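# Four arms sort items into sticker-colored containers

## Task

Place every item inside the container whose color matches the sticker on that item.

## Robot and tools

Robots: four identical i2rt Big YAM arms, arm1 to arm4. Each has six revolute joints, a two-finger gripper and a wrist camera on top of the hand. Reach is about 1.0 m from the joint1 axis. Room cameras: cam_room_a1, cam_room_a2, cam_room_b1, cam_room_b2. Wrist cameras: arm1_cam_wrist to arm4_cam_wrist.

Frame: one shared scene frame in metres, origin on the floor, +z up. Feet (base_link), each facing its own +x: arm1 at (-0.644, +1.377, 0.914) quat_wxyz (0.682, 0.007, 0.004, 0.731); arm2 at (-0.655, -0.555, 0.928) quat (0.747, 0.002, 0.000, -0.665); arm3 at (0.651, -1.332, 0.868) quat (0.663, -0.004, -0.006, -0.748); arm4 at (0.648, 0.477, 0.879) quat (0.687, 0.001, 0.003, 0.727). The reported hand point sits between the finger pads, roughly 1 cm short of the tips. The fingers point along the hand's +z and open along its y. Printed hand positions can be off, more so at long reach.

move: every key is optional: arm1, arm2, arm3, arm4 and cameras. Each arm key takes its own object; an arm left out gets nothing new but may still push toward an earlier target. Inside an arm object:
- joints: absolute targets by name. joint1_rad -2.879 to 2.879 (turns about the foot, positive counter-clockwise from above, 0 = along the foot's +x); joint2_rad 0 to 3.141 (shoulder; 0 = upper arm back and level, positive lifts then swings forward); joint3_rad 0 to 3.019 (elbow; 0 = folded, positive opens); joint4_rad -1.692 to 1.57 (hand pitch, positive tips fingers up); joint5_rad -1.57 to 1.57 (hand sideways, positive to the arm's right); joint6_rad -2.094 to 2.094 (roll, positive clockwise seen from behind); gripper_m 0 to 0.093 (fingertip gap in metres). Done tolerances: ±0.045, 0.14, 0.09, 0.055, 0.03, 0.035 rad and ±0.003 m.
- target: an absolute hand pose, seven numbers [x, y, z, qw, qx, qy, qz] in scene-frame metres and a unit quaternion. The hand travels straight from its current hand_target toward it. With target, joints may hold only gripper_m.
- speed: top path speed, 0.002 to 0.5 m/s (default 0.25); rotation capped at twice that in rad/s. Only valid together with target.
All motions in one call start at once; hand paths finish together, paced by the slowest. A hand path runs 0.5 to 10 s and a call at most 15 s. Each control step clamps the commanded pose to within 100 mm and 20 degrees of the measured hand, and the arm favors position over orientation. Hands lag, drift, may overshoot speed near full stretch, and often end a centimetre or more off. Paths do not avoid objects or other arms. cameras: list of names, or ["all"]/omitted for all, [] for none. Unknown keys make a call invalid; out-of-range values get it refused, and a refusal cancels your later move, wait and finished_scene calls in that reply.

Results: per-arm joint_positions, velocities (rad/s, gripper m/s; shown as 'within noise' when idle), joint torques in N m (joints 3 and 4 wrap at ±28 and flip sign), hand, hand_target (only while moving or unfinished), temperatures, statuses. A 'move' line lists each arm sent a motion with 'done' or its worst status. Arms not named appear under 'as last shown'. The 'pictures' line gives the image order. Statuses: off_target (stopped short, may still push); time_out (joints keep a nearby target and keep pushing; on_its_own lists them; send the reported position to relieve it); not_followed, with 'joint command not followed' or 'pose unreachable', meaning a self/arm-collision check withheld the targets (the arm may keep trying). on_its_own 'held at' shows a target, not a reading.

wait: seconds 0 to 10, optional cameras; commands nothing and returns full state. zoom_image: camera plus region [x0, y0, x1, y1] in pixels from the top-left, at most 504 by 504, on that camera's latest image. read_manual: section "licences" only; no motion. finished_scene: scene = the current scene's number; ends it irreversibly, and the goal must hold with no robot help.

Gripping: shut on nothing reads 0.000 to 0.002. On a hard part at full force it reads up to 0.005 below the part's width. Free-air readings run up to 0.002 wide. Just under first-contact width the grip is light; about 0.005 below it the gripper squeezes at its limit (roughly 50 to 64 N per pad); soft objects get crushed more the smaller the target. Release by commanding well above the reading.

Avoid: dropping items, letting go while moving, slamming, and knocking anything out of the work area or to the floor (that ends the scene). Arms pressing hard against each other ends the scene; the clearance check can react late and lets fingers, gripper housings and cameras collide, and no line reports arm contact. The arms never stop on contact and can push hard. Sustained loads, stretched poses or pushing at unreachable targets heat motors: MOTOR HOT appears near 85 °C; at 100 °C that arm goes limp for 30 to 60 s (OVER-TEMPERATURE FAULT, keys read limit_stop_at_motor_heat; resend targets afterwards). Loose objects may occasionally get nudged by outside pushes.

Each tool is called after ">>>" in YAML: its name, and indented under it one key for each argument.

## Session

>>> move:

Scene clock: 0.00 s.
Joint torques (N m): no reading
Motor temperatures (°C): arm1=[21 23 28 23 21 21 21] | arm2=[23 24 27 22 22 20 23] | arm3=[24 23 25 23 24 23 23] | arm4=[22 22 24 22 24 21 24]
Heat: arm1: hottest joint3_rad 28 °C; arm2: hottest joint3_rad 27 °C; arm3: hottest joint3_rad 25 °C; arm4: hottest joint3_rad 24 °C.
Joint velocities: within noise
arm1.joint_positions: joint1_rad=-0.168 joint2_rad=+0.560 joint3_rad=+1.361 joint4_rad=-1.410 joint5_rad=+0.240 joint6_rad=+0.692 gripper_m=+0.09396
arm1.joint_status: not commanded
arm1.hand: x=-0.5745 y=+1.5715 z=+1.4388 quat_wxyz=(-0.303, +0.280, -0.837, -0.359) (m; scene frame)
arm1.hand_target: x=-0.5746 y=+1.5689 z=+1.4515 quat_wxyz=(-0.308, +0.276, -0.832, -0.370) (m; scene frame)
arm1.hand_status: not commanded
arm2.joint_positions: joint1_rad=+0.198 joint2_rad=+0.483 joint3_rad=+1.641 joint4_rad=-1.210 joint5_rad=-0.086 joint6_rad=-0.484 gripper_m=+0.09396
arm2.joint_status: not commanded
arm2.hand: x=-0.6069 y=-0.6635 z=+1.6316 quat_wxyz=(-0.468, -0.246, -0.683, +0.505) (m; scene frame)
arm2.hand_target: x=-0.6088 y=-0.6576 z=+1.6378 quat_wxyz=(-0.472, -0.243, -0.677, +0.510) (m; scene frame)
arm2.hand_status: not commanded
arm3.joint_positions: joint1_rad=+0.130 joint2_rad=+0.645 joint3_rad=+1.695 joint4_rad=-1.138 joint5_rad=+0.075 joint6_rad=+0.392 gripper_m=+0.09396
arm3.joint_status: not commanded
arm3.hand: x=+0.6386 y=-1.5165 z=+1.5921 quat_wxyz=(-0.552, -0.621, -0.389, +0.398) (m; scene frame)
arm3.hand_target: x=+0.6385 y=-1.5116 z=+1.6003 quat_wxyz=(-0.558, -0.615, -0.384, +0.402) (m; scene frame)
arm3.hand_status: not commanded
arm4.joint_positions: joint1_rad=+0.147 joint2_rad=+0.437 joint3_rad=+1.709 joint4_rad=-1.566 joint5_rad=+0.245 joint6_rad=+0.670 gripper_m=+0.09396
arm4.joint_status: not commanded
arm4.hand: x=+0.6820 y=+0.5376 z=+1.5262 quat_wxyz=(-0.292, +0.355, -0.719, -0.522) (m; scene frame)
arm4.hand_target: x=+0.6829 y=+0.5336 z=+1.5313 quat_wxyz=(-0.294, +0.352, -0.714, -0.529) (m; scene frame)
arm4.hand_status: not commanded
pictures: arm1_cam_wrist, arm2_cam_wrist, arm3_cam_wrist, arm4_cam_wrist, cam_room_a1, cam_room_a2, cam_room_b1, cam_room_b2
Images, in order (width x height): arm1_cam_wrist 672x504, arm2_cam_wrist 672x504, arm3_cam_wrist 672x504, arm4_cam_wrist 672x504, cam_room_a1 672x504, cam_room_a2 672x504, cam_room_b1 672x504, cam_room_b2 672x504.

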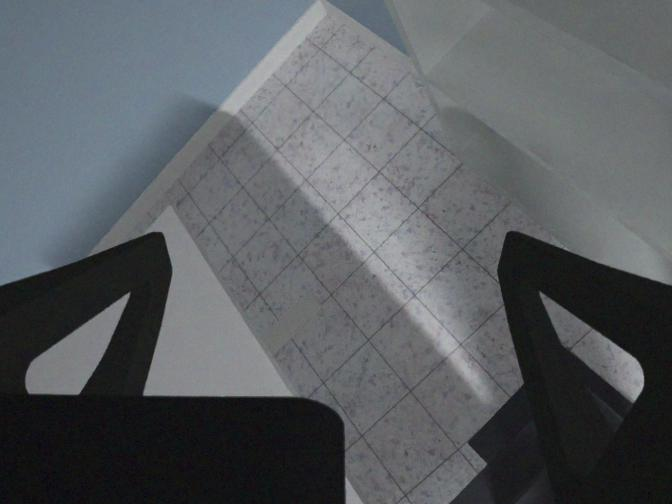

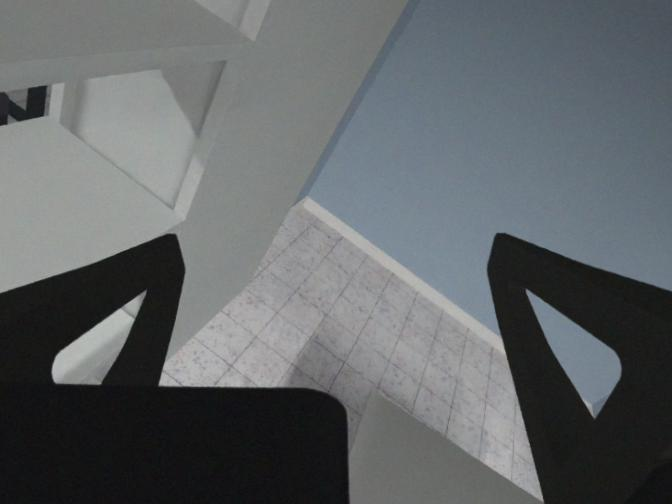

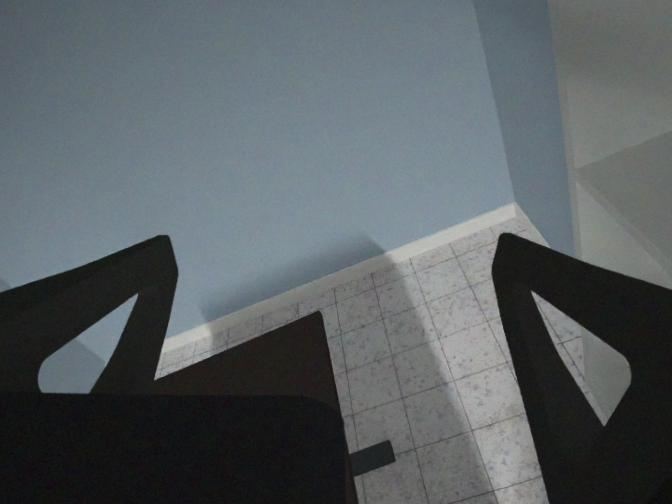

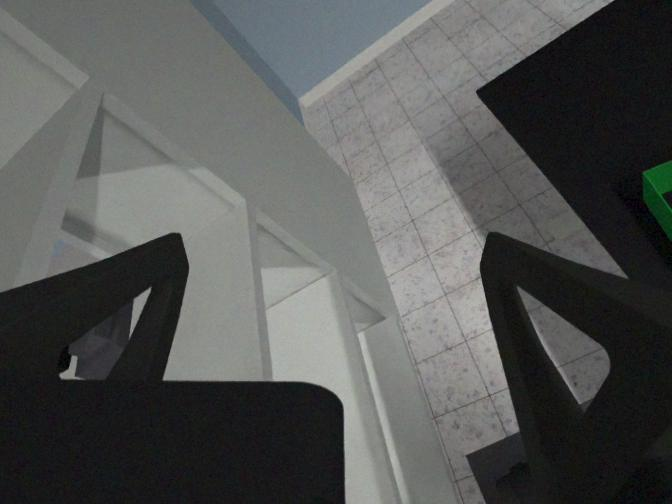

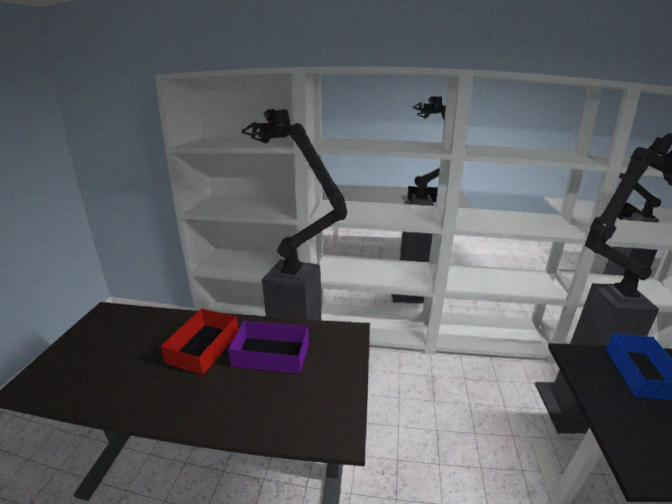

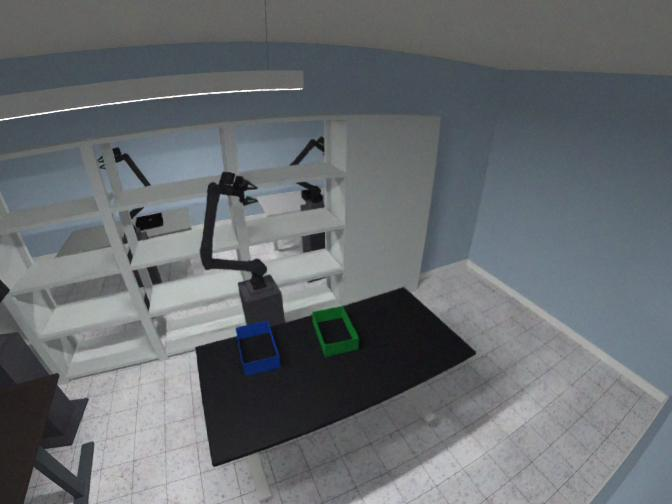

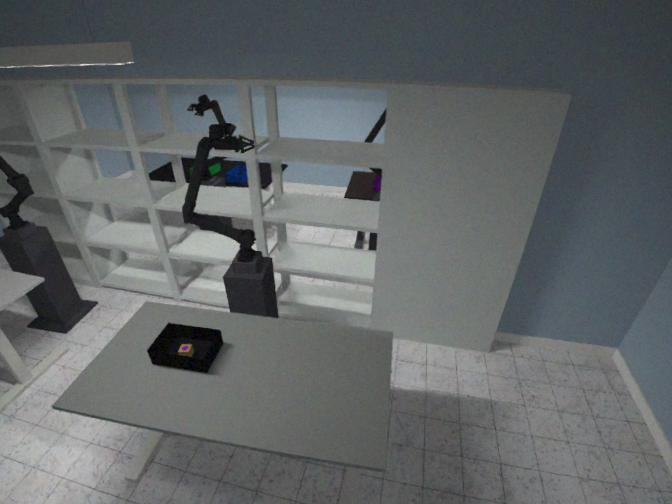

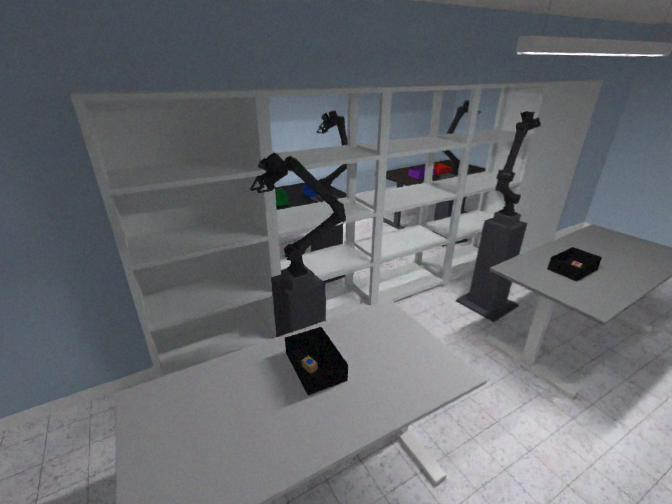

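>>> move:
  arm1: {"joints": {"joint1_rad": 1.38, "joint2_rad": 1.38, "joint3_rad": 1.55, "joint4_rad": -1.1, "joint5_rad": 0, "joint6_rad": 0}}
  arm2: {"joints": {"joint1_rad": -1.55, "joint2_rad": 1.38, "joint3_rad": 1.55, "joint4_rad": -1.1, "joint5_rad": 0, "joint6_rad": 0}}
  arm3: {"joints": {"joint1_rad": 1.48, "joint2_rad": 1.2, "joint3_rad": 1.5, "joint4_rad": -1.2, "joint5_rad": 0, "joint6_rad": 0}}
  arm4: {"joints": {"joint1_rad": -1.45, "joint2_rad": 1.2, "joint3_rad": 1.5, "joint4_rad": -1.2, "joint5_rad": 0, "joint6_rad": 0}}
  cameras: ["arm1_cam_wrist", "arm2_cam_wrist", "arm3_cam_wrist", "arm4_cam_wrist"]

Scene clock: 24.67 s.
Joint torques (N m): arm1=[-1.96 -9.47 14.17 1.69 0.11 -0.04] | arm2=[0.97 -14.86 12.33 2.18 -0.06 0.21] | arm3=[1.61 -9.23 11 0.94 0.12 -0.12] | arm4=[0.97 -10.58 10.91 1.35 0.07 -0.11]
move: arm1 done; arm2 done; arm3 done; arm4 done
arm1.joint_positions: joint1_rad=+1.380 joint2_rad=+1.385 joint3_rad=+1.521 joint4_rad=-1.109 joint5_rad=-0.002 joint6_rad=+0.008 gripper_m=+0.09398
arm1.joint_status: all done
arm1.hand: x=-1.1693 y=+1.4414 z=+1.2864 quat_wxyz=(-0.017, +0.951, -0.061, -0.302) (m; scene frame)
arm2.joint_positions: joint1_rad=-1.553 joint2_rad=+1.390 joint3_rad=+1.540 joint4_rad=-1.106 joint5_rad=+0.001 joint6_rad=-0.014 gripper_m=+0.09397
arm2.joint_status: all done
arm2.hand: x=-1.1909 y=-0.6282 z=+1.2983 quat_wxyz=(-0.016, -0.951, -0.071, +0.301) (m; scene frame)
arm3.joint_positions: joint1_rad=+1.474 joint2_rad=+1.193 joint3_rad=+1.480 joint4_rad=-1.193 joint5_rad=-0.003 joint6_rad=+0.007 gripper_m=+0.09398
arm3.joint_status: all done
arm3.hand: x=+1.1030 y=-1.4259 z=+1.2915 quat_wxyz=(-0.326, -0.103, -0.939, +0.040) (m; scene frame)
arm4.joint_positions: joint1_rad=-1.454 joint2_rad=+1.210 joint3_rad=+1.471 joint4_rad=-1.208 joint5_rad=+0.000 joint6_rad=+0.014 gripper_m=+0.09398
arm4.joint_status: all done
arm4.hand: x=+1.1072 y=+0.5584 z=+1.2846 quat_wxyz=(-0.303, +0.076, -0.949, -0.027) (m; scene frame)
pictures: arm1_cam_wrist, arm2_cam_wrist, arm3_cam_wrist, arm4_cam_wrist

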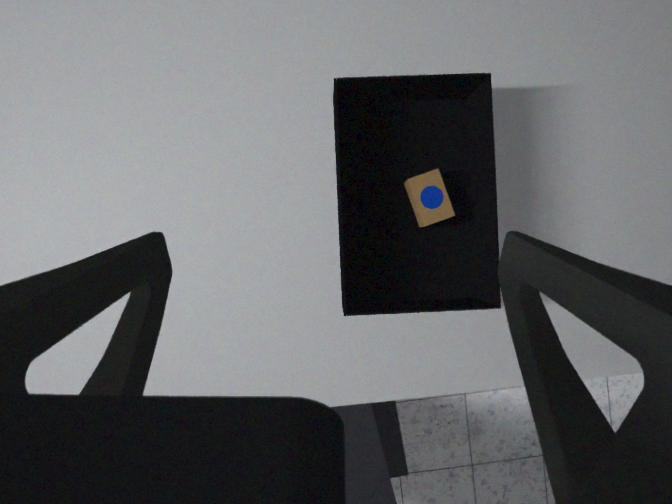

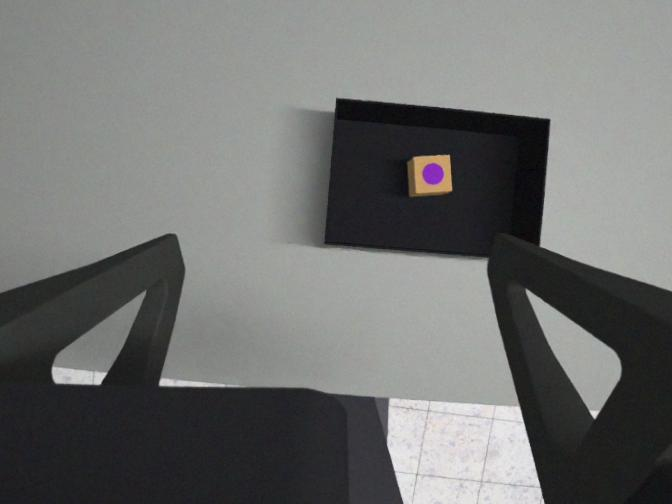

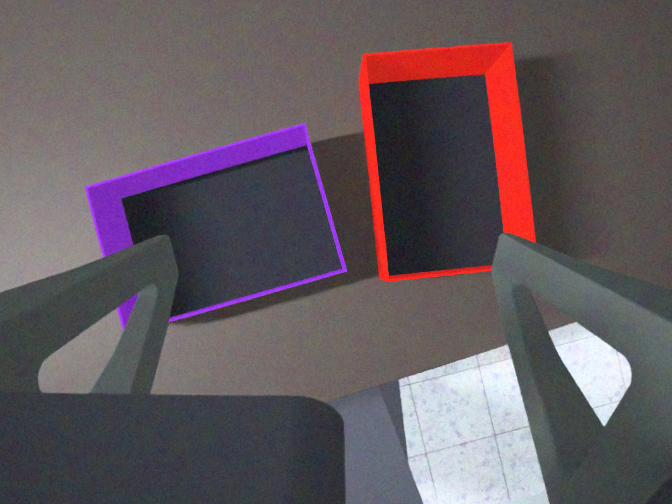

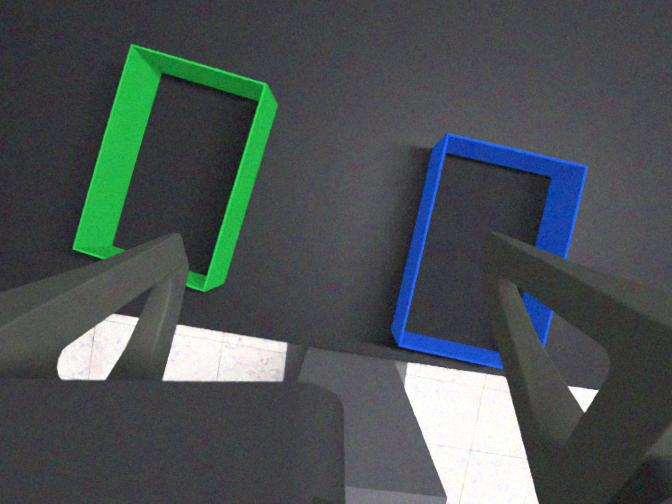

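>>> move:
  arm1: {"target": [-1.182, 1.586, 0.845, -0.0061, -0.9721, -0.0255, 0.2333], "speed": 0.25, "joints": {"gripper_m": 0.075}}
  arm2: {"target": [-1.263, -0.50, 0.828, -0.0181, -0.9636, -0.0674, 0.2582], "speed": 0.25}
  arm3: {"joints": {"joint2_rad": 0.45, "joint3_rad": 1.0, "joint4_rad": -0.9}}
  arm4: {"joints": {"joint2_rad": 0.45, "joint3_rad": 1.0, "joint4_rad": -0.9}}
  cameras: ["arm1_cam_wrist", "arm2_cam_wrist"]

Scene clock: 88.17 s.
Joint torques (N m): arm1=[-2.14 -15.09 9.78 1.54 -0.21 -0.09] | arm2=[0.38 -19.37 10.03 2.39 -0.31 -0.08] | arm3=[1.67 2.67 8.38 2.5 0.11 -0.11] | arm4=[1.32 2.49 8.5 2.19 0.11 -0.08]
Motor temperatures (°C): arm1=[20 24 34 23 21 21 21] | arm2=[23 25 33 22 22 20 23] | arm3=[24 24 31 23 24 23 23] | arm4=[22 23 37 22 24 21 24]
Heat: arm1: hottest joint3_rad 34 °C; arm2: hottest joint3_rad 33 °C; arm3: hottest joint3_rad 31 °C; arm4: hottest joint3_rad 37 °C.
move: arm1 off_target; arm2 off_target; arm3 done; arm4 done
arm1.joint_positions: joint1_rad=+1.075 joint2_rad=+2.014 joint3_rad=+1.067 joint4_rad=-0.274 joint5_rad=-0.206 joint6_rad=-0.431 gripper_m=+0.07507
arm1.joint_status: all done
arm1.hand: x=-1.1616 y=+1.5742 z=+0.8282 quat_wxyz=(+0.019, +0.978, +0.020, -0.207) (m; scene frame)
arm1.hand_target: x=-1.1811 y=+1.5858 z=+0.8456 quat_wxyz=(+0.006, +0.972, +0.025, -0.233) (m; scene frame)
arm1.hand_status: off_target (0.029 m and 3.5 deg from the pose sent, 0.465 m and 13.2 deg at the start)
arm2.joint_positions: joint1_rad=-1.811 joint2_rad=+2.084 joint3_rad=+1.098 joint4_rad=-0.127 joint5_rad=-0.132 joint6_rad=-0.216 gripper_m=+0.09397
arm2.hand: x=-1.2390 y=-0.5047 z=+0.8165 quat_wxyz=(-0.023, -0.970, -0.060, +0.233) (m; scene frame)
arm2.hand_target: x=-1.2620 y=-0.5000 z=+0.8288 quat_wxyz=(-0.018, -0.964, -0.067, +0.258) (m; scene frame)
arm2.hand_status: off_target (0.027 m and 3.2 deg from the pose sent, 0.493 m and 5.1 deg at the start)
arm3.joint_positions: joint1_rad=+1.474 joint2_rad=+0.442 joint3_rad=+1.006 joint4_rad=-0.916 joint5_rad=-0.003 joint6_rad=+0.007 gripper_m=+0.09398
arm3.joint_status: all done
arm3.hand: x=+0.9066 y=-1.3818 z=+1.3415 quat_wxyz=(-0.570, -0.087, -0.814, +0.065) (m; scene frame)
arm4.joint_positions: joint1_rad=-1.454 joint2_rad=+0.445 joint3_rad=+0.999 joint4_rad=-0.919 joint5_rad=+0.000 joint6_rad=+0.014 gripper_m=+0.09398
arm4.joint_status: all done
arm4.hand: x=+0.9100 y=+0.5240 z=+1.3458 quat_wxyz=(-0.563, +0.067, -0.822, -0.052) (m; scene frame)
pictures: arm1_cam_wrist, arm2_cam_wrist

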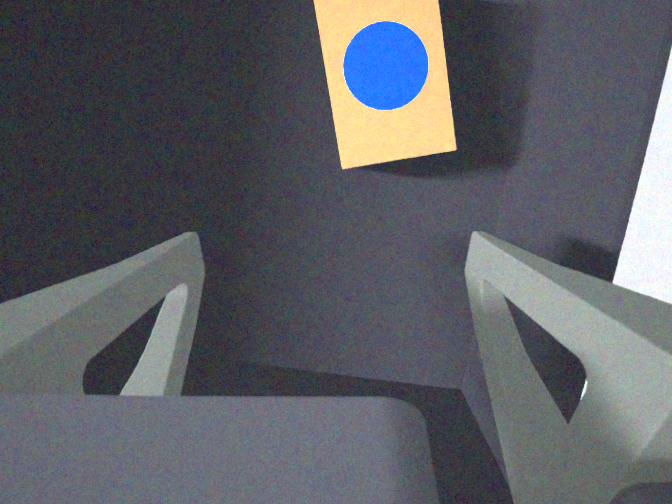

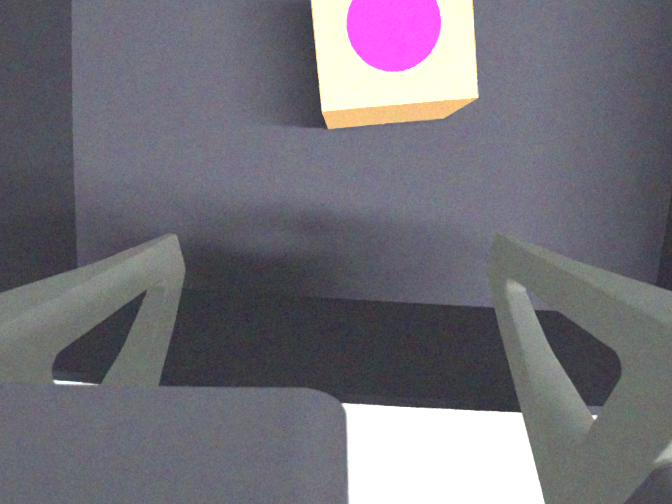

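>>> move:
  arm1: {"target": [-1.235, 1.598, 0.752, -0.0061, -0.9721, -0.0255, 0.2333], "speed": 0.2}
  arm2: {"target": [-1.322, -0.494, 0.750, -0.0226, -0.9622, -0.0842, 0.2578], "speed": 0.2}
  arm3: {"joints": {"joint1_rad": -2.19}}
  arm4: {"joints": {"joint1_rad": 0.9}}
  cameras: ["arm1_cam_wrist", "arm2_cam_wrist", "arm3_cam_wrist", "arm4_cam_wrist"]

Scene clock: 107.30 s.
Joint torques (N m): arm1=[-0.91 -16.73 9.66 1.7 -0.08 0.12] | arm2=[0.09 -21.01 10.02 2.07 -0.32 -0.08] | arm3=[0.5 2.49 8.39 2.51 -0.01 -0.12] | arm4=[1.38 2.55 8.47 2.14 0.08 -0.09]
move: arm1 off_target; arm2 off_target; arm3 done; arm4 done
arm1.joint_positions: joint1_rad=+1.082 joint2_rad=+2.288 joint3_rad=+1.253 joint4_rad=-0.180 joint5_rad=-0.203 joint6_rad=-0.430 gripper_m=+0.07503
arm1.hand: x=-1.2095 y=+1.5918 z=+0.7388 quat_wxyz=(+0.017, +0.977, +0.023, -0.209) (m; scene frame)
arm1.hand_target: x=-1.2341 y=+1.5975 z=+0.7529 quat_wxyz=(+0.006, +0.972, +0.026, -0.233) (m; scene frame)
arm1.hand_status: off_target (0.029 m and 3.1 deg from the pose sent, 0.108 m and 3.5 deg at the start)
arm2.joint_positions: joint1_rad=-1.811 joint2_rad=+2.330 joint3_rad=+1.336 joint4_rad=-0.101 joint5_rad=-0.149 joint6_rad=-0.248 gripper_m=+0.09397
arm2.hand: x=-1.3044 y=-0.4994 z=+0.7480 quat_wxyz=(-0.026, -0.967, -0.078, +0.243) (m; scene frame)
arm2.hand_target: x=-1.3211 y=-0.4939 z=+0.7504 quat_wxyz=(-0.022, -0.962, -0.084, +0.258) (m; scene frame)
arm2.hand_status: off_target (0.019 m and 1.9 deg from the pose sent, 0.107 m and 4.1 deg at the start)
arm3.joint_positions: joint1_rad=-2.179 joint2_rad=+0.442 joint3_rad=+1.006 joint4_rad=-0.916 joint5_rad=+0.001 joint6_rad=+0.006 gripper_m=+0.09402
arm3.joint_status: all done
arm3.hand: x=+0.4551 y=-1.1499 z=+1.3378 quat_wxyz=(+0.197, -0.767, +0.299, +0.532) (m; scene frame)
arm4.joint_positions: joint1_rad=+0.898 joint2_rad=+0.445 joint3_rad=+0.999 joint4_rad=-0.919 joint5_rad=+0.000 joint6_rad=+0.013 gripper_m=+0.09400
arm4.joint_status: all done
arm4.hand: x=+0.4352 y=+0.6319 z=+1.3477 quat_wxyz=(-0.167, +0.782, -0.256, -0.543) (m; scene frame)
pictures: arm1_cam_wrist, arm2_cam_wrist, arm3_cam_wrist, arm4_cam_wrist

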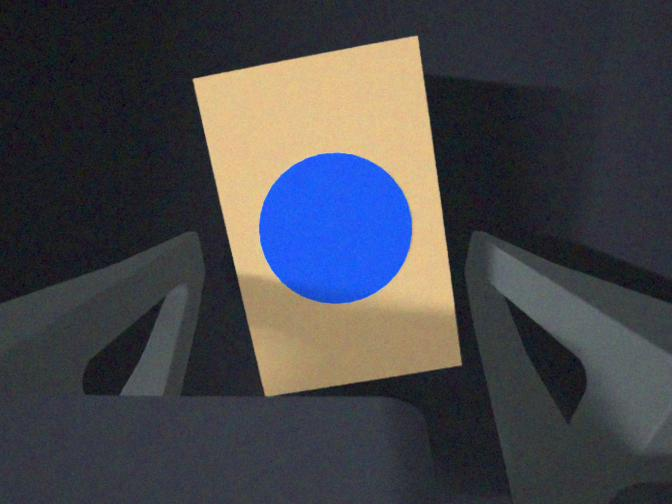

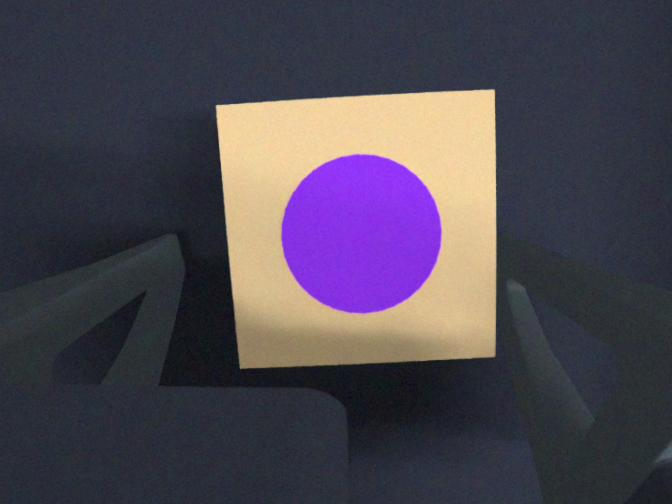

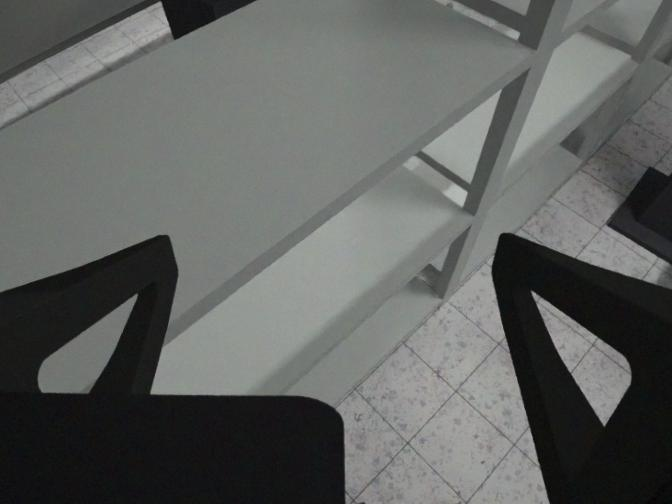

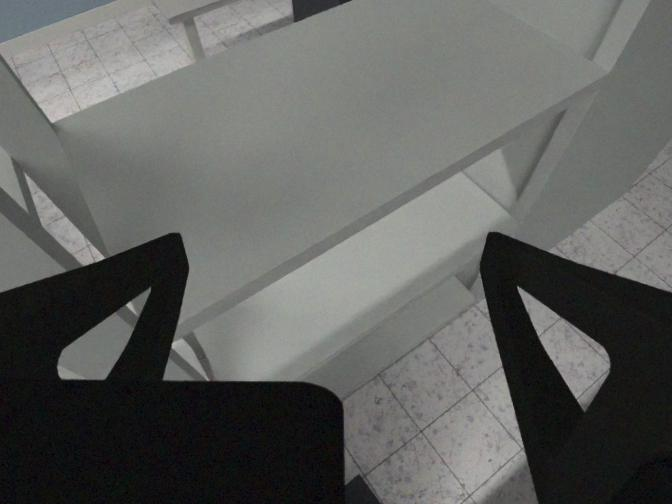

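>>> move:
  arm1: {"joints": {"gripper_m": 0.036}}
  arm2: {"joints": {"gripper_m": 0.043}}
  cameras: ["arm1_cam_wrist", "arm2_cam_wrist"]

Scene clock: 116.20 s.
Joint torques (N m): arm1=[-0.67 -16.85 9.55 1.72 -0.09 0.11] | arm2=[0.26 -21.07 9.96 2.04 -0.28 -0.06] | arm3=[0.56 2.49 8.4 2.47 -0.01 -0.12] | arm4=[0.85 2.08 8.42 2.1 0.1 -0.11]
move: arm1 off_target; arm2 off_target
arm1.joint_positions: joint1_rad=+1.082 joint2_rad=+2.288 joint3_rad=+1.255 joint4_rad=-0.180 joint5_rad=-0.203 joint6_rad=-0.429 gripper_m=+0.04453
arm1.joint_status: gripper_m off_target (ended at +0.04455, target +0.03600)
arm1.hand: x=-1.2100 y=+1.5922 z=+0.7391 quat_wxyz=(+0.017, +0.977, +0.023, -0.209) (m; scene frame)
arm2.joint_positions: joint1_rad=-1.811 joint2_rad=+2.330 joint3_rad=+1.337 joint4_rad=-0.101 joint5_rad=-0.150 joint6_rad=-0.250 gripper_m=+0.05280
arm2.joint_status: gripper_m off_target (ended at +0.05282, target +0.04300)
arm2.hand: x=-1.3048 y=-0.4995 z=+0.7483 quat_wxyz=(-0.027, -0.966, -0.079, +0.243) (m; scene frame)
arm3, arm4: as last shown
pictures: arm1_cam_wrist, arm2_cam_wrist

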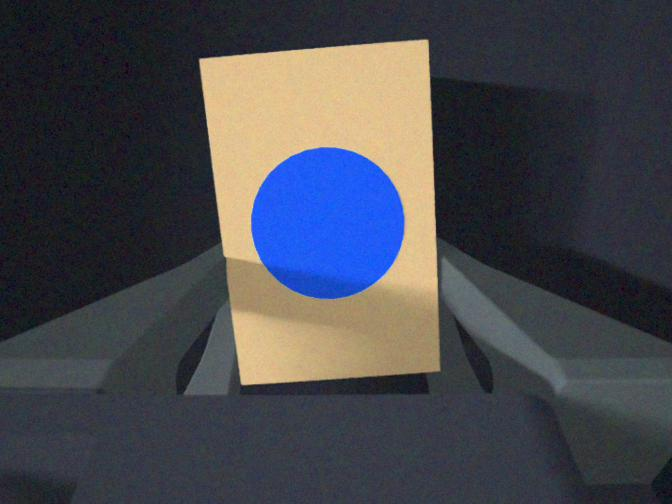

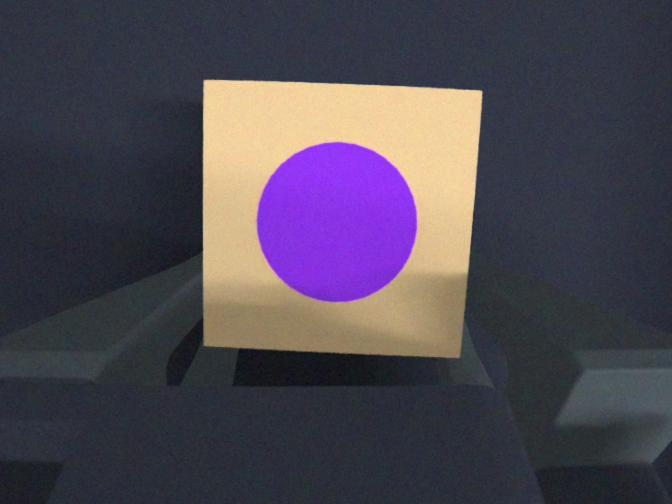

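>>> move:
  arm1: {"target": [-1.12, 1.585, 0.97, -0.0061, -0.9721, -0.0255, 0.2333], "speed": 0.25}
  arm2: {"target": [-1.20, -0.49, 0.97, -0.0226, -0.9622, -0.0842, 0.2578], "speed": 0.25}
  cameras: []

>>> move:
  arm1: {"joints": {"joint1_rad": 0.2, "joint2_rad": 0.55, "joint3_rad": 0.95, "joint4_rad": -1.5, "joint5_rad": 0, "joint6_rad": 0}}
  arm2: {"joints": {"joint1_rad": -0.6, "joint2_rad": 0.55, "joint3_rad": 0.95, "joint4_rad": -1.44, "joint5_rad": 0, "joint6_rad": 0}}
  cameras: ["arm1_cam_wrist", "arm2_cam_wrist"]

>>> move:
  arm1: {"joints": {"joint1_rad": -2.248}}
  arm2: {"joints": {"joint1_rad": 1.112}}
  cameras: ["arm1_cam_wrist", "arm2_cam_wrist"]

Scene clock: 138.83 s.
move: arm1 done; arm2 off_target
arm1.hand_status: done (0.004 m and 0.2 deg from the pose sent, 0.248 m and 3.1 deg at the start)
arm2.hand_status: off_target (0.011 m and 1.4 deg from the pose sent, 0.245 m and 1.9 deg at the start)
pictures: none

Scene clock: 140.53 s.
move: arm1 done; arm2 done
arm1.joint_status: all done
arm2.joint_status: all done
pictures: arm1_cam_wrist, arm2_cam_wrist

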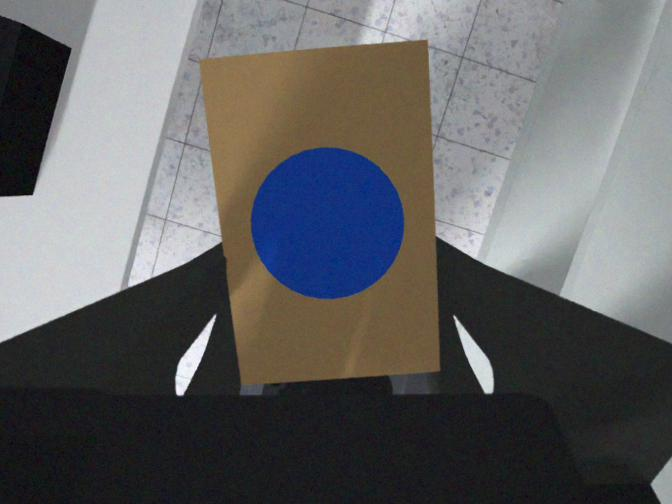

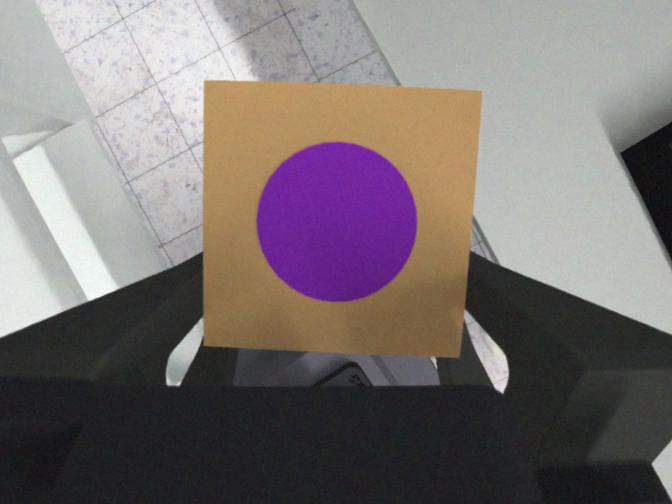

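Scene clock: 142.77 s.
Joint torques (N m): arm1=[-2.78 2.9 12.29 0.81 -0.09 0.06] | arm2=[1.14 -0.32 11.28 1.29 0.02 0.21] | arm3=[0.56 2.49 8.4 2.5 -0.01 -0.12] | arm4=[0.67 2.32 8.4 2.24 0.06 -0.08]
move: arm1 done; arm2 done
arm1.joint_positions: joint1_rad=-2.242 joint2_rad=+0.549 joint3_rad=+0.934 joint4_rad=-1.491 joint5_rad=+0.002 joint6_rad=-0.007 gripper_m=+0.04473
arm1.joint_status: all done
arm1.hand: x=-0.4758 y=+1.2635 z=+1.2208 quat_wxyz=(-0.212, -0.285, -0.932, +0.071) (m; scene frame)
arm2.joint_positions: joint1_rad=+1.107 joint2_rad=+0.551 joint3_rad=+0.944 joint4_rad=-1.428 joint5_rad=-0.001 joint6_rad=-0.014 gripper_m=+0.05287
arm2.joint_status: all done
arm2.hand: x=-0.4554 y=-0.6290 z=+1.2496 quat_wxyz=(-0.261, -0.160, -0.951, +0.045) (m; scene frame)
arm3.joint_positions: joint1_rad=-2.179 joint2_rad=+0.442 joint3_rad=+1.006 joint4_rad=-0.916 joint5_rad=+0.001 joint6_rad=+0.006 gripper_m=+0.09402
arm3.hand: x=+0.4551 y=-1.1499 z=+1.3378 quat_wxyz=(+0.197, -0.767, +0.299, +0.532) (m; scene frame)
arm4.joint_positions: joint1_rad=+0.898 joint2_rad=+0.445 joint3_rad=+0.999 joint4_rad=-0.919 joint5_rad=+0.000 joint6_rad=+0.013 gripper_m=+0.09400
arm4.hand: x=+0.4352 y=+0.6319 z=+1.3477 quat_wxyz=(-0.167, +0.782, -0.256, -0.543) (m; scene frame)
pictures: arm1_cam_wrist, arm2_cam_wrist

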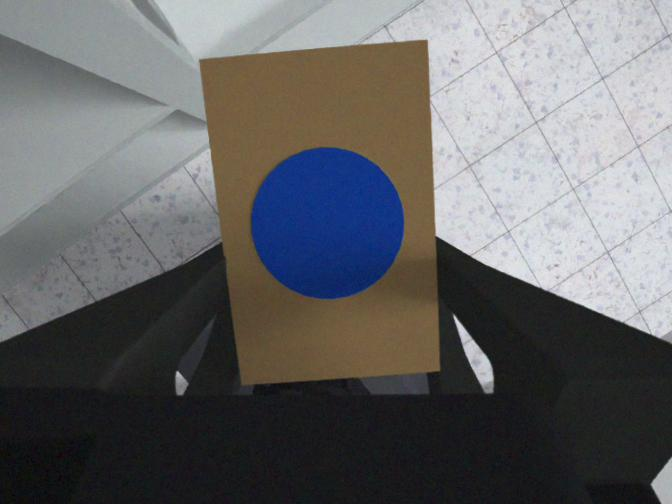

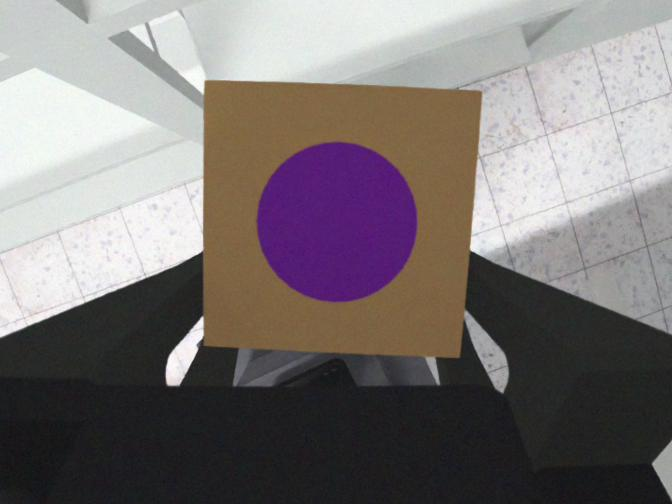

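>>> move:
  arm1: {"target": [0.0, 0.925, 1.085, 0.2187, 0.2910, 0.9289, -0.0685], "speed": 0.2}
  arm2: {"target": [0.035, -0.80, 1.09, 0.2550, 0.1653, 0.9517, -0.0443], "speed": 0.2}
  cameras: ["arm3_cam_wrist", "arm4_cam_wrist"]

Scene clock: 153.90 s.
Joint torques (N m): arm1=[-2.96 -20.66 17.44 0.55 -0.05 0.05] | arm2=[1.55 -21.13 16.61 1.2 0.15 0.22] | arm3=[0.62 2.55 8.39 2.52 -0.02 -0.11] | arm4=[1.26 2.14 8.47 2.18 0.08 -0.1]
move: arm1 off_target; arm2 off_target
arm1.joint_positions: joint1_rad=-2.244 joint2_rad=+2.153 joint3_rad=+2.063 joint4_rad=-1.060 joint5_rad=-0.008 joint6_rad=-0.007 gripper_m=+0.04473
arm1.hand: x=-0.0094 y=+0.9415 z=+1.0537 quat_wxyz=(-0.193, -0.287, -0.936, +0.060) (m; scene frame)
arm1.hand_target: x=-0.0018 y=+0.9263 z=+1.0851 quat_wxyz=(-0.219, -0.291, -0.929, +0.069) (m; scene frame)
arm1.hand_status: off_target (0.037 m and 3.3 deg from the pose sent, 0.600 m and 1.1 deg at the start)
arm2.joint_positions: joint1_rad=+1.107 joint2_rad=+1.958 joint3_rad=+1.705 joint4_rad=-0.830 joint5_rad=+0.002 joint6_rad=-0.011 gripper_m=+0.05287
arm2.hand: x=+0.0149 y=-0.7985 z=+1.0713 quat_wxyz=(-0.238, -0.162, -0.957, +0.042) (m; scene frame)
arm2.hand_target: x=+0.0335 y=-0.7994 z=+1.0902 quat_wxyz=(-0.256, -0.165, -0.951, +0.044) (m; scene frame)
arm2.hand_status: off_target (0.027 m and 2.1 deg from the pose sent, 0.543 m and 0.9 deg at the start)
arm3, arm4: as last shown
pictures: arm3_cam_wrist, arm4_cam_wrist

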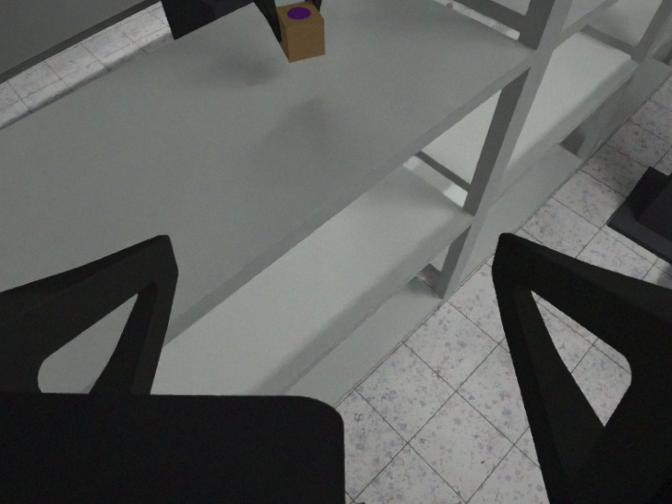

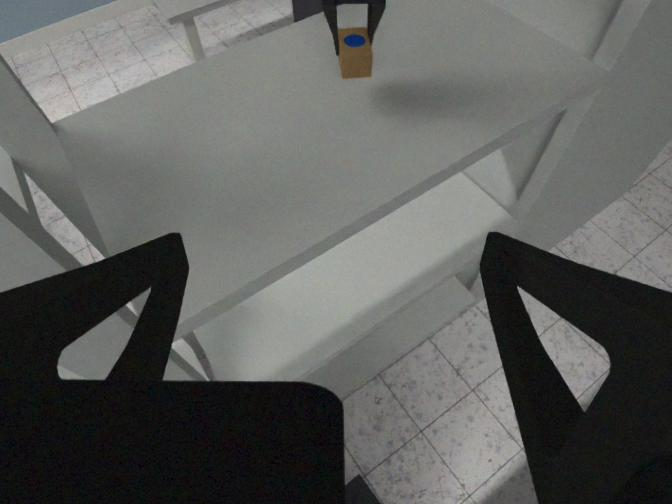

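>>> move:
  arm1: {"target": [0.0, 0.925, 1.03, 0.2065, 0.2919, 0.9317, -0.0647], "speed": 0.08}
  arm2: {"target": [0.035, -0.80, 1.035, 0.2426, 0.1658, 0.9550, -0.0421], "speed": 0.08}
  cameras: []

>>> move:
  arm1: {"target": [0.0, 0.925, 1.012, 0.2065, 0.2919, 0.9317, -0.0647], "speed": 0.06}
  arm2: {"target": [0.035, -0.80, 1.018, 0.2426, 0.1658, 0.9550, -0.0421], "speed": 0.06}
  cameras: ["arm3_cam_wrist", "arm4_cam_wrist"]

Scene clock: 165.27 s.
Motor temperatures (°C): arm1=[20 27 39 23 21 21 22] | arm2=[23 27 36 22 22 20 24] | arm3=[24 24 30 23 24 23 23] | arm4=[22 22 35 22 24 21 24]
Heat: arm1: hottest joint3_rad 39 °C; arm2: hottest joint3_rad 36 °C; arm3: hottest joint3_rad 30 °C; arm4: hottest joint3_rad 35 °C.
move: arm1 done; arm2 off_target
arm1.hand_status: done (0.010 m and 1.3 deg from the pose sent, 0.030 m and 1.8 deg at the start)
arm2.hand_status: off_target (0.013 m and 0.8 deg from the pose sent, 0.042 m and 0.7 deg at the start)
pictures: none

Scene clock: 166.23 s.
Joint torques (N m): arm1=[-2.9 -19.84 11.48 1.91 -0.04 0.04] | arm2=[1.49 -20.89 10.17 2.63 0.15 0.21] | arm3=[0.44 2.61 8.39 2.55 -0.02 -0.13] | arm4=[0.79 2.14 8.43 2.17 0.08 -0.08]
move: arm1 off_target; arm2 off_target
arm1.joint_positions: joint1_rad=-2.244 joint2_rad=+2.194 joint3_rad=+2.035 joint4_rad=-0.970 joint5_rad=-0.008 joint6_rad=-0.007 gripper_m=+0.04473
arm1.hand: x=+0.0006 y=+0.9344 z=+1.0184 quat_wxyz=(-0.202, -0.286, -0.934, +0.063) (m; scene frame)
arm1.hand_target: x=-0.0002 y=+0.9252 z=+1.0122 quat_wxyz=(-0.207, -0.292, -0.932, +0.065) (m; scene frame)
arm1.hand_status: off_target (0.011 m and 0.9 deg from the pose sent, 0.021 m and 1.3 deg at the start)
arm2.joint_positions: joint1_rad=+1.107 joint2_rad=+2.017 joint3_rad=+1.705 joint4_rad=-0.747 joint5_rad=+0.002 joint6_rad=-0.011 gripper_m=+0.05287
arm2.hand: x=+0.0316 y=-0.8044 z=+1.0402 quat_wxyz=(-0.250, -0.162, -0.954, +0.044) (m; scene frame)
arm2.hand_target: x=+0.0342 y=-0.7998 z=+1.0183 quat_wxyz=(-0.242, -0.166, -0.955, +0.042) (m; scene frame)
arm2.hand_status: off_target (0.023 m and 1.0 deg from the pose sent, 0.027 m and 0.8 deg at the start)
arm3.joint_positions: joint1_rad=-2.179 joint2_rad=+0.442 joint3_rad=+1.006 joint4_rad=-0.916 joint5_rad=+0.001 joint6_rad=+0.006 gripper_m=+0.09402
arm3.hand: x=+0.4551 y=-1.1499 z=+1.3378 quat_wxyz=(+0.197, -0.767, +0.299, +0.532) (m; scene frame)
arm4.joint_positions: joint1_rad=+0.898 joint2_rad=+0.445 joint3_rad=+0.999 joint4_rad=-0.919 joint5_rad=+0.000 joint6_rad=+0.013 gripper_m=+0.09400
arm4.hand: x=+0.4352 y=+0.6319 z=+1.3477 quat_wxyz=(-0.167, +0.782, -0.256, -0.543) (m; scene frame)
pictures: arm3_cam_wrist, arm4_cam_wrist

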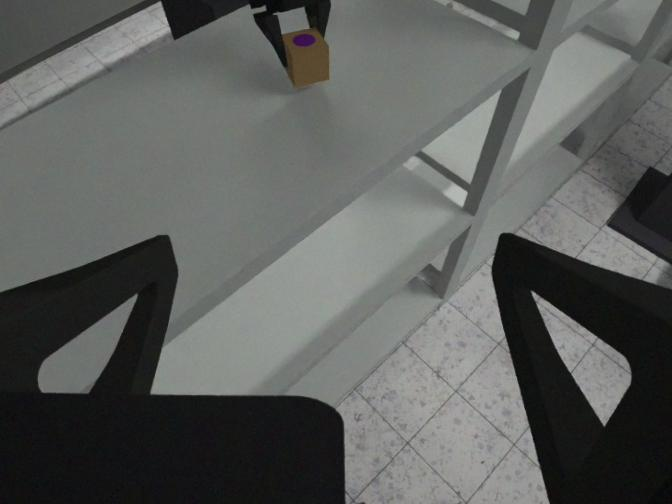

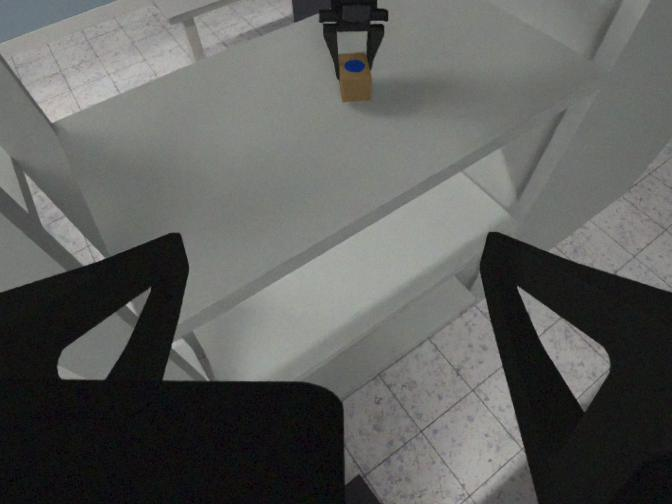

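>>> move:
  arm1: {"target": [0.0, 0.925, 1.0, 0.2065, 0.2919, 0.9317, -0.0647], "speed": 0.06}
  arm2: {"target": [0.035, -0.80, 0.998, 0.2426, 0.1658, 0.9550, -0.0421], "speed": 0.06}
  cameras: ["arm3_cam_wrist", "arm4_cam_wrist"]

Scene clock: 170.50 s.
Joint torques (N m): arm1=[-2.55 -19.14 11.1 1.76 -0.04 0.09] | arm2=[1.26 -21.36 10.02 2.58 0.14 0.19] | arm3=[0.67 2.49 8.42 2.48 -0.02 -0.12] | arm4=[0.79 2.32 8.49 2.22 0.06 -0.09]
move: arm1 off_target; arm2 off_target
arm1.joint_positions: joint1_rad=-2.244 joint2_rad=+2.198 joint3_rad=+2.019 joint4_rad=-0.944 joint5_rad=-0.008 joint6_rad=-0.007 gripper_m=+0.04473
arm1.hand: x=+0.0011 y=+0.9335 z=+1.0102 quat_wxyz=(-0.205, -0.286, -0.934, +0.064) (m; scene frame)
arm1.hand_target: x=-0.0003 y=+0.9252 z=+1.0002 quat_wxyz=(-0.206, -0.292, -0.932, +0.065) (m; scene frame)
arm1.hand_status: off_target (0.013 m and 0.7 deg from the pose sent, 0.020 m and 0.9 deg at the start)
arm2.joint_positions: joint1_rad=+1.107 joint2_rad=+2.037 joint3_rad=+1.683 joint4_rad=-0.703 joint5_rad=+0.002 joint6_rad=-0.010 gripper_m=+0.05287
arm2.hand: x=+0.0327 y=-0.8048 z=+1.0197 quat_wxyz=(-0.250, -0.163, -0.953, +0.044) (m; scene frame)
arm2.hand_target: x=+0.0342 y=-0.7998 z=+0.9982 quat_wxyz=(-0.242, -0.166, -0.955, +0.042) (m; scene frame)
arm2.hand_status: off_target (0.022 m and 1.0 deg from the pose sent, 0.043 m and 1.0 deg at the start)
arm3, arm4: as last shown
pictures: arm3_cam_wrist, arm4_cam_wrist

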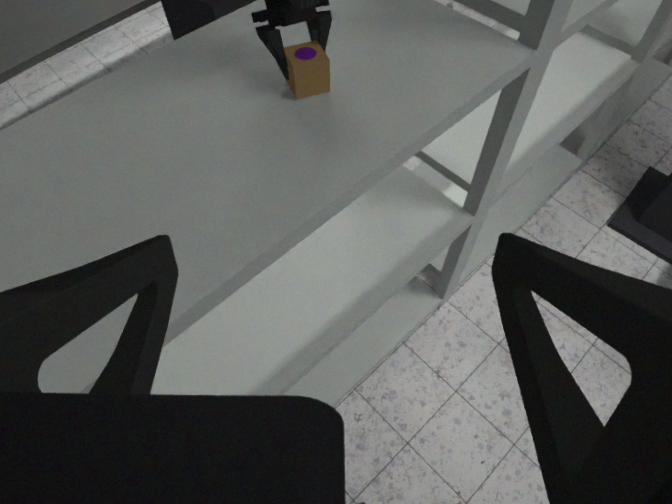

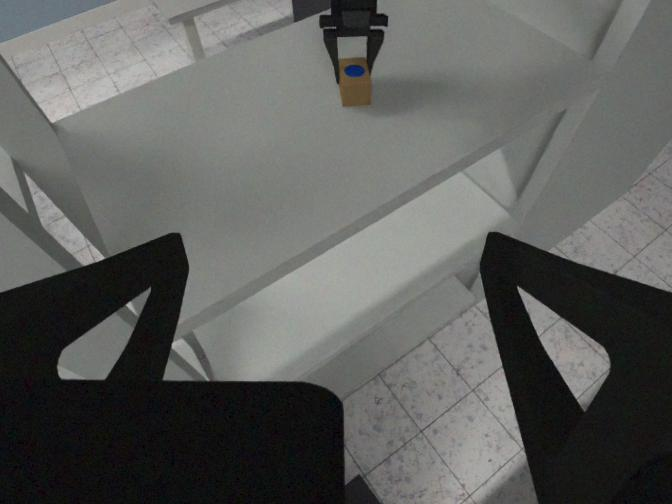

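>>> move:
  arm1: {"joints": {"gripper_m": 0.072}}
  arm2: {"joints": {"gripper_m": 0.082}}
  cameras: ["arm1_cam_wrist", "arm2_cam_wrist"]

>>> move:
  arm1: {"target": [-0.15, 1.03, 1.13, 0.2065, 0.2919, 0.9317, -0.0647], "speed": 0.2}
  arm2: {"target": [-0.15, -0.734, 1.13, 0.2426, 0.1658, 0.9550, -0.0421], "speed": 0.2}
  arm3: {"target": [0.094, -0.836, 1.120, 0.0647, -0.9228, 0.1777, 0.3358], "speed": 0.2}
  arm4: {"target": [0.055, 0.930, 1.110, 0.0885, -0.9077, 0.2432, 0.3303], "speed": 0.2}
  cameras: ["arm3_cam_wrist", "arm4_cam_wrist"]

Scene clock: 188.73 s.
move: arm1 done; arm2 done
arm1.joint_status: all done
arm2.joint_status: all done
pictures: arm1_cam_wrist, arm2_cam_wrist

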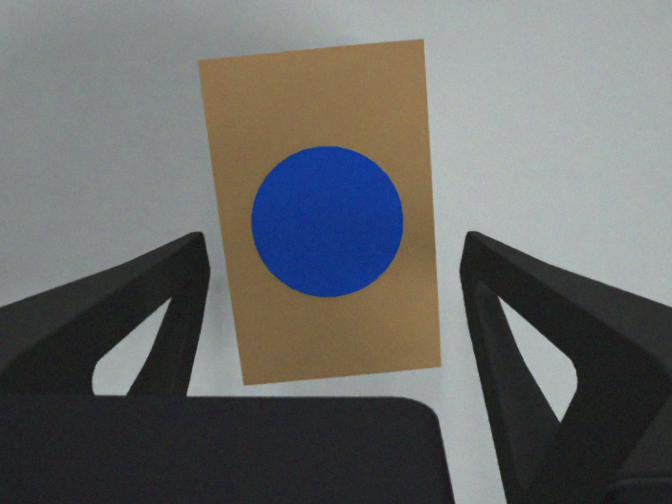

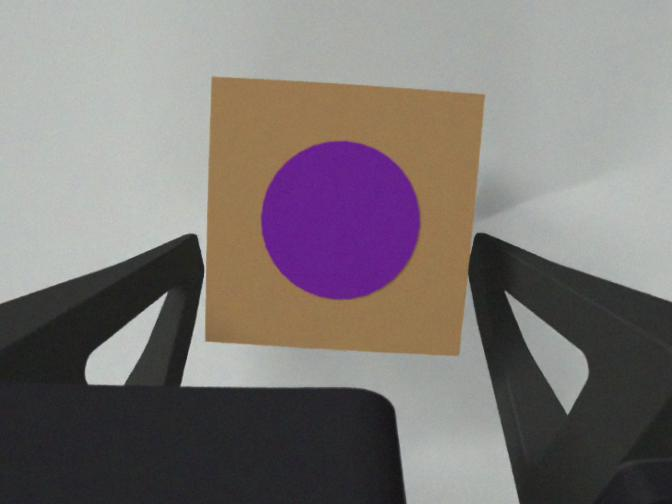

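Scene clock: 192.13 s.
Joint torques (N m): arm1=[-3.08 -15.33 11.03 0.62 0 -0.04] | arm2=[1.67 -15.33 9.88 1.16 0.15 0.19] | arm3=[0.67 -22.53 14.24 0.84 -0.25 -0.13] | arm4=[0.32 -20.54 12.94 0.76 -0.08 -0.08]
move: arm1 done; arm2 off_target; arm3 off_target; arm4 off_target
arm1.joint_positions: joint1_rad=-2.247 joint2_rad=+1.656 joint3_rad=+1.490 joint4_rad=-0.958 joint5_rad=-0.010 joint6_rad=-0.002 gripper_m=+0.07195
arm1.hand: x=-0.1432 y=+1.0325 z=+1.1228 quat_wxyz=(-0.205, -0.289, -0.933, +0.063) (m; scene frame)
arm1.hand_target: x=-0.1498 y=+1.0301 z=+1.1300 quat_wxyz=(-0.207, -0.292, -0.932, +0.065) (m; scene frame)
arm1.hand_status: done (0.010 m and 0.4 deg from the pose sent, 0.216 m and 0.7 deg at the start)
arm2.joint_positions: joint1_rad=+1.108 joint2_rad=+1.469 joint3_rad=+1.224 joint4_rad=-0.804 joint5_rad=+0.003 joint6_rad=-0.007 gripper_m=+0.08193
arm2.hand: x=-0.1437 y=-0.7413 z=+1.1368 quat_wxyz=(-0.254, -0.164, -0.952, +0.045) (m; scene frame)
arm2.hand_target: x=-0.1499 y=-0.7342 z=+1.1302 quat_wxyz=(-0.243, -0.166, -0.955, +0.042) (m; scene frame)
arm2.hand_status: off_target (0.012 m and 1.5 deg from the pose sent, 0.225 m and 1.0 deg at the start)
arm3.joint_positions: joint1_rad=-2.220 joint2_rad=+1.902 joint3_rad=+1.800 joint4_rad=-0.851 joint5_rad=-0.242 joint6_rad=-0.310 gripper_m=+0.09402
arm3.hand: x=+0.0991 y=-0.8504 z=+1.0918 quat_wxyz=(+0.050, -0.930, +0.182, +0.317) (m; scene frame)
arm3.hand_target: x=+0.0953 y=-0.8370 z=+1.1199 quat_wxyz=(+0.065, -0.923, +0.178, +0.336) (m; scene frame)
arm3.hand_status: off_target (0.032 m and 2.9 deg from the pose sent, 0.526 m and 35.5 deg at the start)
arm4.joint_positions: joint1_rad=+0.852 joint2_rad=+1.891 joint3_rad=+1.723 joint4_rad=-0.743 joint5_rad=-0.086 joint6_rad=-0.102 gripper_m=+0.09400
arm4.hand: x=+0.0627 y=+0.9174 z=+1.0912 quat_wxyz=(-0.081, +0.912, -0.249, -0.317) (m; scene frame)
arm4.hand_target: x=+0.0560 y=+0.9292 z=+1.1099 quat_wxyz=(-0.089, +0.908, -0.243, -0.331) (m; scene frame)
arm4.hand_status: off_target (0.024 m and 1.9 deg from the pose sent, 0.539 m and 29.8 deg at the start)
pictures: arm3_cam_wrist, arm4_cam_wrist

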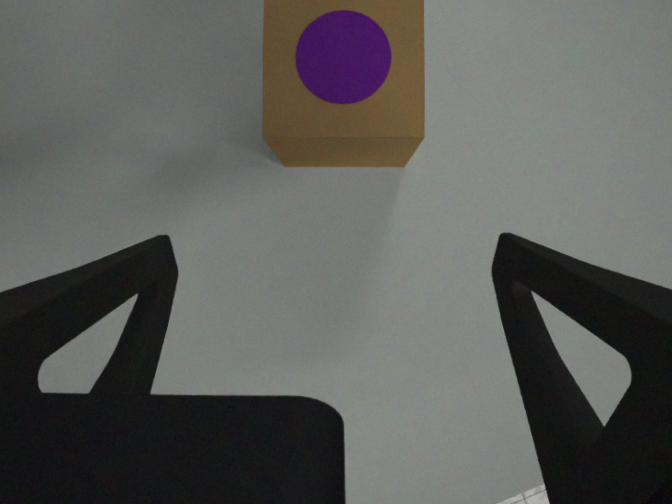

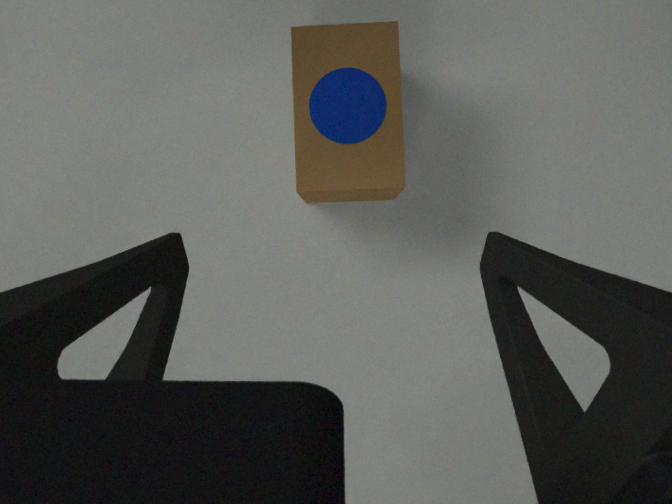

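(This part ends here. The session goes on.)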